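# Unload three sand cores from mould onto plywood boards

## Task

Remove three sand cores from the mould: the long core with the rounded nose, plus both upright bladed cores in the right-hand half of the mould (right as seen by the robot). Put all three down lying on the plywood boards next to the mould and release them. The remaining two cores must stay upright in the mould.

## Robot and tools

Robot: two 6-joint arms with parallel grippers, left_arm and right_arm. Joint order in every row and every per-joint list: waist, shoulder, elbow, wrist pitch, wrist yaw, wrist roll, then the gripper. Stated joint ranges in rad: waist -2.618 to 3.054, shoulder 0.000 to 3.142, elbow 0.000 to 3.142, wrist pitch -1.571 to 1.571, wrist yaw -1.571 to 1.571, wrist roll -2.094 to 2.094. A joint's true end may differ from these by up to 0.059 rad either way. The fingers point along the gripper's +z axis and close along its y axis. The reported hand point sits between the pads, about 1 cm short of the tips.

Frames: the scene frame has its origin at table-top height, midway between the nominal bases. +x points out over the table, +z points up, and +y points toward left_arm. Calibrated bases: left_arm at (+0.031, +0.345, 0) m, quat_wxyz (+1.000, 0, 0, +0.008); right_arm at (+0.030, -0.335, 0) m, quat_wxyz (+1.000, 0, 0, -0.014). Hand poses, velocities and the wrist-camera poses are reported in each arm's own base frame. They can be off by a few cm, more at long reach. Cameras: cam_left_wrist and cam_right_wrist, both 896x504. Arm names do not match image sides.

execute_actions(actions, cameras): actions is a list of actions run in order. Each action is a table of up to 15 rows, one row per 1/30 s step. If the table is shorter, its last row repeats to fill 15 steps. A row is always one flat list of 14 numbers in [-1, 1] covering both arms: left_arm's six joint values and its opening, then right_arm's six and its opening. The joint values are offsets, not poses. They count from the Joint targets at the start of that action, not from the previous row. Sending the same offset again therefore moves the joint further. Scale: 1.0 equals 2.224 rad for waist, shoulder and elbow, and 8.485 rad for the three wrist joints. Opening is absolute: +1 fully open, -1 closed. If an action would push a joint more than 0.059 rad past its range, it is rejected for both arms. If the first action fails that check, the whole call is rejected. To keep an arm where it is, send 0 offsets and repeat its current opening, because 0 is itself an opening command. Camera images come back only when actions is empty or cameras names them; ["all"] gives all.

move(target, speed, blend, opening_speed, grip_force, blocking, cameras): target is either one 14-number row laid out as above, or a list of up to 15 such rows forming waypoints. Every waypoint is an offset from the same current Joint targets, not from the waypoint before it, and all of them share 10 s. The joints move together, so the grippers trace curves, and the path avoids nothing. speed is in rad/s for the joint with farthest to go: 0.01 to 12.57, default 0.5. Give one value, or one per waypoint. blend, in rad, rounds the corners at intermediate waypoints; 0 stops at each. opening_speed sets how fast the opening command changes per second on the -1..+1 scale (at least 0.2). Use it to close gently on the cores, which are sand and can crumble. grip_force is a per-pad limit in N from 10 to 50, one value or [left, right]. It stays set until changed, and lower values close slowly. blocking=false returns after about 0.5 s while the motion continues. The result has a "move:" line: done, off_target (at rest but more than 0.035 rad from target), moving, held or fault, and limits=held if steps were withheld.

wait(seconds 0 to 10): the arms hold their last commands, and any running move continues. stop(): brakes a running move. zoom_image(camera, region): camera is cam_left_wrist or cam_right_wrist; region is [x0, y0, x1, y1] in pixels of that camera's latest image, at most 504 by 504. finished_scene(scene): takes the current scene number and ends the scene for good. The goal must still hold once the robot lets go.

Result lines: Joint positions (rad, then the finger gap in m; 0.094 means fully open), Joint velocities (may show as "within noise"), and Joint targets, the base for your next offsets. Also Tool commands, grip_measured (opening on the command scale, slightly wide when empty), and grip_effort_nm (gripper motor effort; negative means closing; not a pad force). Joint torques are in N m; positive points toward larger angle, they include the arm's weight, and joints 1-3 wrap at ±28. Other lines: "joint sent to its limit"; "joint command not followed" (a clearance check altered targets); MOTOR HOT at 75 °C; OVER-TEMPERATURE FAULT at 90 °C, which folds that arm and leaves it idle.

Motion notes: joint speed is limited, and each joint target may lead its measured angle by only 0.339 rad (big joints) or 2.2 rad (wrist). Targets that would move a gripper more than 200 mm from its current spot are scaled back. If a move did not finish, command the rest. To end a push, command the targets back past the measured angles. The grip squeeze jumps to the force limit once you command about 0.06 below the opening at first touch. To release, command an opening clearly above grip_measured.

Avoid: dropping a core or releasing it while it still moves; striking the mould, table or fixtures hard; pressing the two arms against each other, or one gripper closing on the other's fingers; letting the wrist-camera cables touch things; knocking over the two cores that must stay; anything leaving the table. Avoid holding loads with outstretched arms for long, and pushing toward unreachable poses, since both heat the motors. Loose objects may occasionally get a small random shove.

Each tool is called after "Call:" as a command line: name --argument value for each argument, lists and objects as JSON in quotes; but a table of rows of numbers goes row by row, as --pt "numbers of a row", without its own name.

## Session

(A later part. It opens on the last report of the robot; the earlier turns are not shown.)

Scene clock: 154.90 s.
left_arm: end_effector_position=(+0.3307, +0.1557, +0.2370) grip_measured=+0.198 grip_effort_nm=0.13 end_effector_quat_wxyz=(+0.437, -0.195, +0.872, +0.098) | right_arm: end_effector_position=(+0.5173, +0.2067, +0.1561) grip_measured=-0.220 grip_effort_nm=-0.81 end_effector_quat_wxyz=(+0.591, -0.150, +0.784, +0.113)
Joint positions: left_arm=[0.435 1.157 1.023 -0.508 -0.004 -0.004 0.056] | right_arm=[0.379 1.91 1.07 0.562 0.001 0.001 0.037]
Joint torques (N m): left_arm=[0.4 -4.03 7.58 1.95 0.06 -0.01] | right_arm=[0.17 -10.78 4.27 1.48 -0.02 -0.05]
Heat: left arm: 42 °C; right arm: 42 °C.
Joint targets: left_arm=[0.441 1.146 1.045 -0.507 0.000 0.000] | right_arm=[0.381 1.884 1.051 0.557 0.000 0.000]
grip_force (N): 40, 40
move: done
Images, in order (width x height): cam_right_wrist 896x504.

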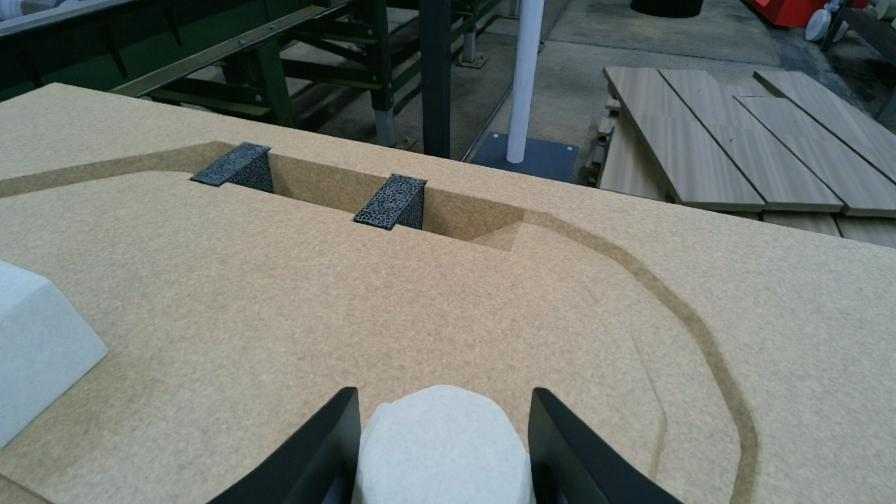

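Call:
move --pt "0 0 0 0 0 0 0.2 0 -0.0387 0.0904 -0.0249 0 0 -0.5" --pt "0 0 0 0 0 0 0.2 0 -0.058 0.1763 -0.0466 0 0 -0.5" --speed 0.15 --blend 0.03 --cameras '["cam_right_wrist"]'

Scene clock: 162.43 s.
left_arm: end_effector_position=(+0.3307, +0.1557, +0.2370) grip_measured=+0.198 grip_effort_nm=0.13 end_effector_quat_wxyz=(+0.437, -0.195, +0.872, +0.098) | right_arm: end_effector_position=(+0.5276, +0.2108, +0.2466) grip_measured=-0.224 grip_effort_nm=-0.82 end_effector_quat_wxyz=(+0.570, -0.153, +0.800, +0.109)
Joint positions: left_arm=[0.435 1.157 1.023 -0.508 -0.004 -0.004 0.056] | right_arm=[0.379 1.813 1.389 0.091 0.001 0.001 0.036]
Joint torques (N m): left_arm=[0.44 -4.01 7.64 1.96 0.08 -0.01] | right_arm=[0.16 -13.41 10.78 2.18 -0.02 -0.05]
Heat: left arm: 43 °C; right arm: 42 °C.
Joint targets: left_arm=[0.441 1.146 1.045 -0.507 0.000 0.000] | right_arm=[0.381 1.755 1.444 0.162 0.000 0.000]
grip_force (N): 40, 40
move: off_target (right_arm); right_arm: the wrist pitch is farthest, 0.071 rad from its target
Images, in order (width x height): cam_right_wrist 896x504.

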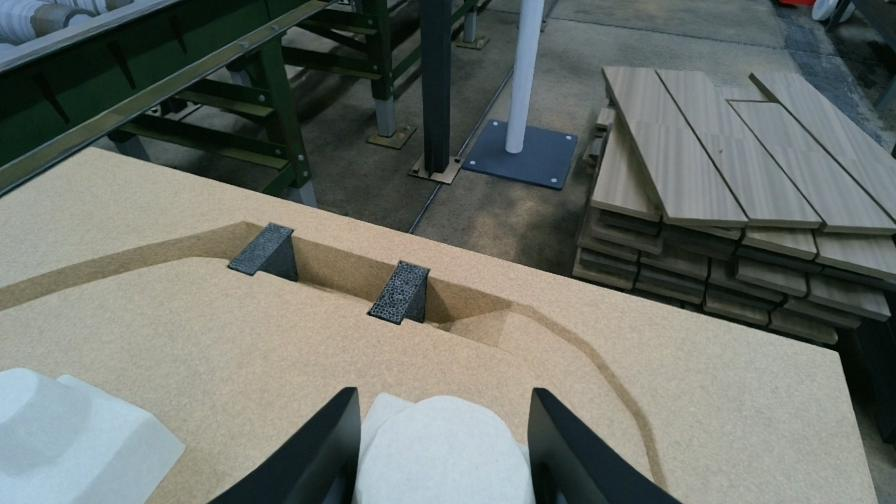

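Call:
move --pt "0 0 0 0 0 0 0.2 -0.2612 -0.2029 -0.0477 -0.0938 0 0 -0.5" --pt "0 0 0 0 0 0 0.2 -0.4789 0.0841 0.112 -0.196 -0.0471 0 -0.5" --pt "0 0 0 0 0 0 0.2 -0.4789 0.1335 0.112 -0.196 -0.0471 0 -0.5" --speed '[0.5,0.5,0.25]' --blend 0.05 --cameras '["cam_right_wrist"]'

Scene clock: 172.50 s.
left_arm: end_effector_position=(+0.3307, +0.1557, +0.2370) grip_measured=+0.198 grip_effort_nm=0.13 end_effector_quat_wxyz=(+0.437, -0.195, +0.872, +0.098) | right_arm: end_effector_position=(+0.2940, -0.1546, +0.0837) grip_measured=-0.227 grip_effort_nm=-0.82 end_effector_quat_wxyz=(-0.069, +0.350, +0.909, +0.216)
Joint positions: left_arm=[0.435 1.157 1.023 -0.508 -0.004 -0.004 0.056] | right_arm=[-0.683 2.054 1.657 -1.453 -0.367 0.001 0.036]
Joint torques (N m): left_arm=[0.43 -4 7.6 1.95 0.09 -0.01] | right_arm=[-0.06 -8.96 7.47 -0.8 -0.5 -0.06]
Heat: left arm: 43 °C; right arm: 43 °C.
Joint targets: left_arm=[0.441 1.146 1.045 -0.507 0.000 0.000] | right_arm=[-0.684 2.052 1.693 -1.501 -0.399 0.000]
grip_force (N): 40, 40
move: off_target (right_arm); right_arm: the wrist pitch is farthest, 0.048 rad from its target
Images, in order (width x height): cam_right_wrist 896x504.

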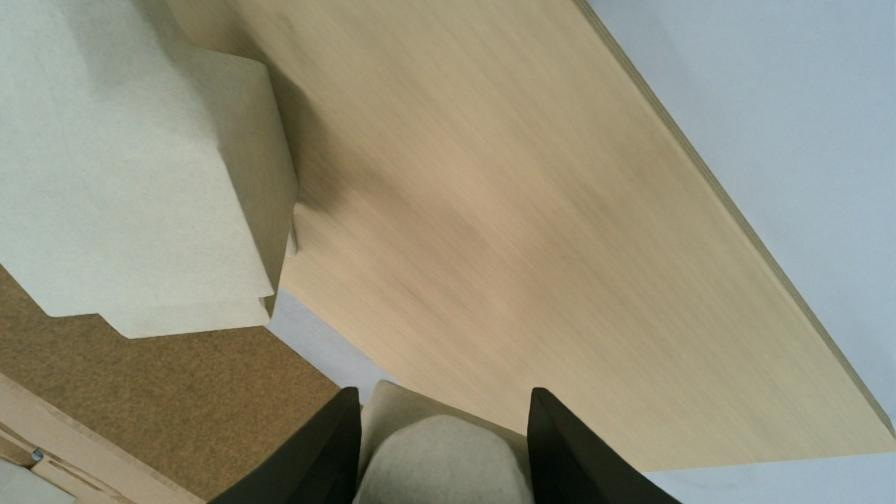

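Call:
move --pt "0 0 0 0 0 0 0.2 -0.0117 0.0495 0 0.0129 0 0 -0.5" --pt "0 0 0 0 0 0 0.2 -0.0117 0.0647 0 0.0163 0 0 -0.5" --speed '[0.15,0.08]' --blend 0.01 --cameras '["cam_right_wrist"]'

Scene clock: 176.70 s.
left_arm: end_effector_position=(+0.3307, +0.1557, +0.2370) grip_measured=+0.198 grip_effort_nm=0.13 end_effector_quat_wxyz=(+0.437, -0.195, +0.872, +0.098) | right_arm: end_effector_position=(+0.3046, -0.1696, +0.0371) grip_measured=-0.227 grip_effort_nm=-0.82 end_effector_quat_wxyz=(-0.078, +0.362, +0.901, +0.226)
Joint positions: left_arm=[0.435 1.157 1.023 -0.508 -0.004 -0.004 0.056] | right_arm=[-0.703 2.186 1.663 -1.356 -0.378 0.001 0.036]
Joint torques (N m): left_arm=[0.49 -4 7.61 1.94 0.07 -0.03] | right_arm=[-0.68 -8.75 6.87 -0.46 -0.38 -0.05]
Heat: left arm: 43 °C; right arm: 41 °C.
Joint targets: left_arm=[0.441 1.146 1.045 -0.507 0.000 0.000] | right_arm=[-0.710 2.196 1.693 -1.363 -0.399 0.000]
grip_force (N): 40, 40
move: done
Images, in order (width x height): cam_right_wrist 896x504.

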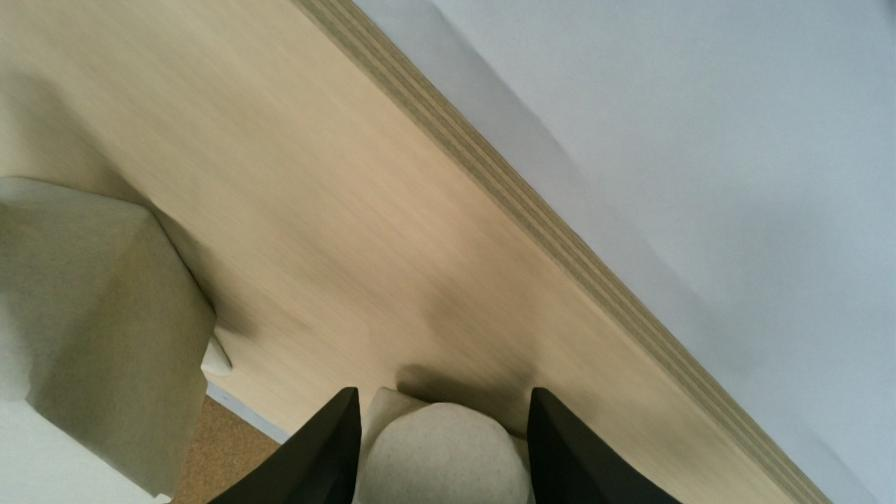

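Call:
move --pt "0 0 0 0 0 0 0.2 0 0.007 0 0.0015 0 0 -0.5" --pt "0 0 0 0 0 0 0.2 0 0.001 0 0.0015 0 0 -0.5" --pt "0 0 0 0 0 0 0.2 0 0.001 0 0.0015 0 0 -0.05" --speed 0.1 --opening_speed 0.2 --cameras '["cam_right_wrist"]'

Scene clock: 182.50 s.
left_arm: end_effector_position=(+0.3307, +0.1557, +0.2370) grip_measured=+0.198 grip_effort_nm=0.13 end_effector_quat_wxyz=(+0.437, -0.195, +0.872, +0.098) | right_arm: end_effector_position=(+0.3079, -0.1699, +0.0349) grip_measured=-0.053 grip_effort_nm=0.19 end_effector_quat_wxyz=(-0.075, +0.363, +0.899, +0.233)
Joint positions: left_arm=[0.435 1.157 1.023 -0.508 -0.004 -0.004 0.056] | right_arm=[-0.705 2.198 1.669 -1.35 -0.392 0.001 0.044]
Joint torques (N m): left_arm=[0.38 -4.01 7.57 1.95 0.07 -0.03] | right_arm=[-0.53 -9.52 6.37 -0.38 -0.25 -0.05]
Heat: left arm: 43 °C; right arm: 40 °C.
Joint targets: left_arm=[0.441 1.146 1.045 -0.507 0.000 0.000] | right_arm=[-0.711 2.198 1.693 -1.350 -0.400 0.000]
grip_force (N): 40, 40
move: done
Images, in order (width x height): cam_right_wrist 896x504.

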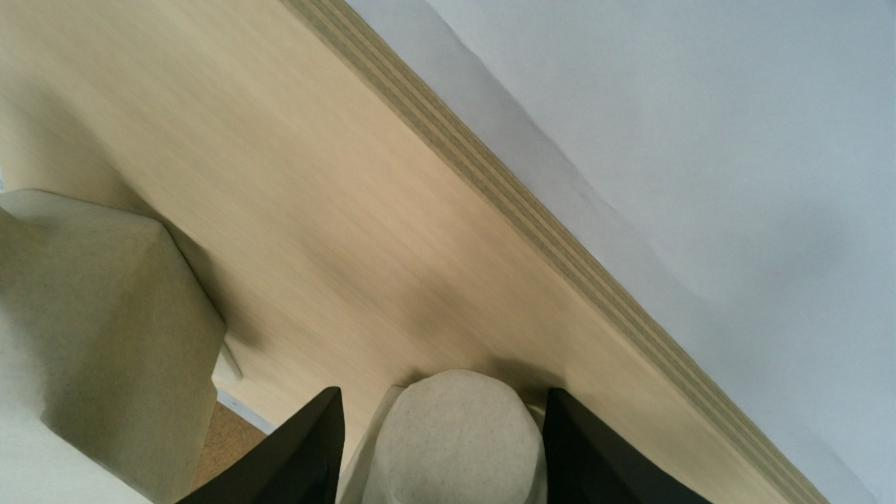

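Retract as before.

Call:
move --pt "0 0 0 0 0 0 0.2 -0.006 0 0 0 0 0 -0.05" --pt "0 0 0 0 0 0 0.2 -0.05 -0.11 0 0.0 0 0 -0.05" --pt "0 0 0 0 0 0 0.2 0.16 -0.30 0.025 0.0026 0.047 0 -0.05" --speed '[0.3,0.3,0.6]' --blend '[0,0.03,0]' --cameras '["all"]'

Scene clock: 187.80 s.
left_arm: end_effector_position=(+0.3307, +0.1557, +0.2370) grip_measured=+0.198 grip_effort_nm=0.13 end_effector_quat_wxyz=(+0.437, -0.195, +0.872, +0.098) | right_arm: end_effector_position=(+0.3216, -0.1171, +0.2585) grip_measured=-0.053 grip_effort_nm=0.18 end_effector_quat_wxyz=(+0.205, +0.173, +0.963, -0.033)
Joint positions: left_arm=[0.435 1.157 1.023 -0.508 -0.004 -0.004 0.056] | right_arm=[-0.356 1.539 1.728 -1.343 -0.008 0.001 0.044]
Joint torques (N m): left_arm=[0.42 -3.99 7.65 1.95 0.07 0.01] | right_arm=[0.13 -5.76 6.74 0.9 0.08 -0.05]
Heat: left arm: 43 °C; right arm: 40 °C.
Joint targets: left_arm=[0.441 1.146 1.045 -0.507 0.000 0.000] | right_arm=[-0.355 1.531 1.748 -1.328 -0.001 0.000]
grip_force (N): 40, 40
move: done

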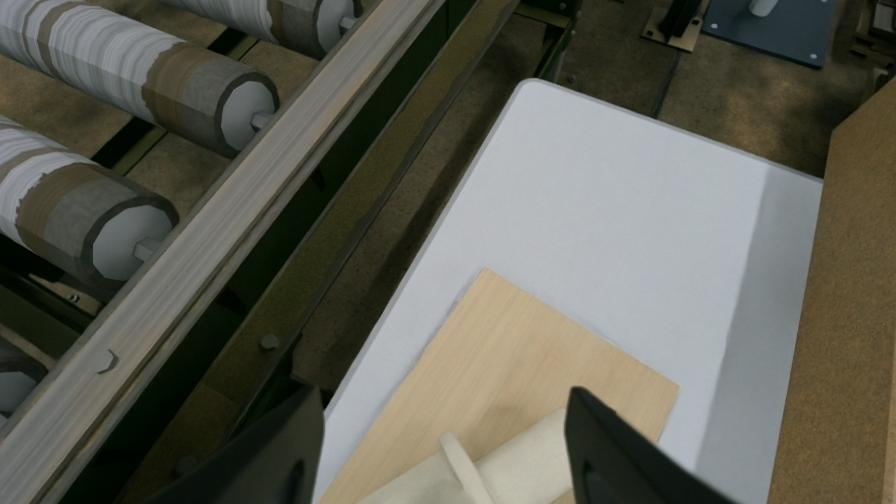

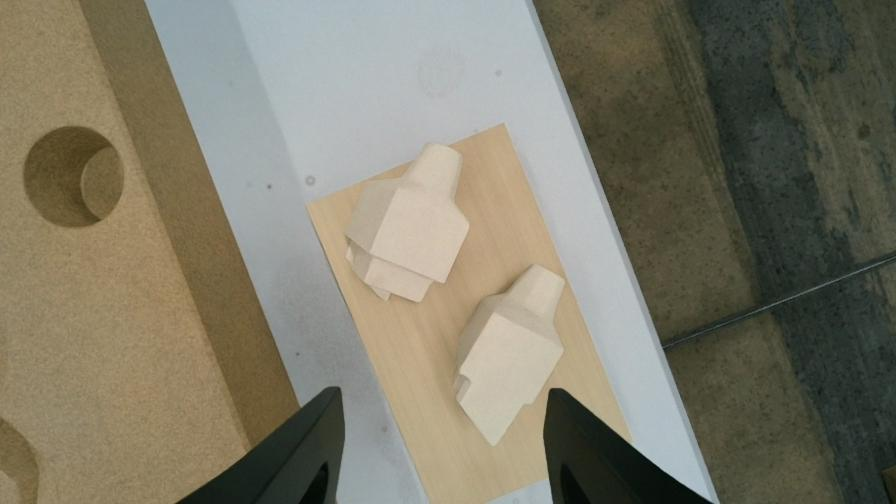

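Call:
finished_scene --scene 2

The scene is finished: the task was done.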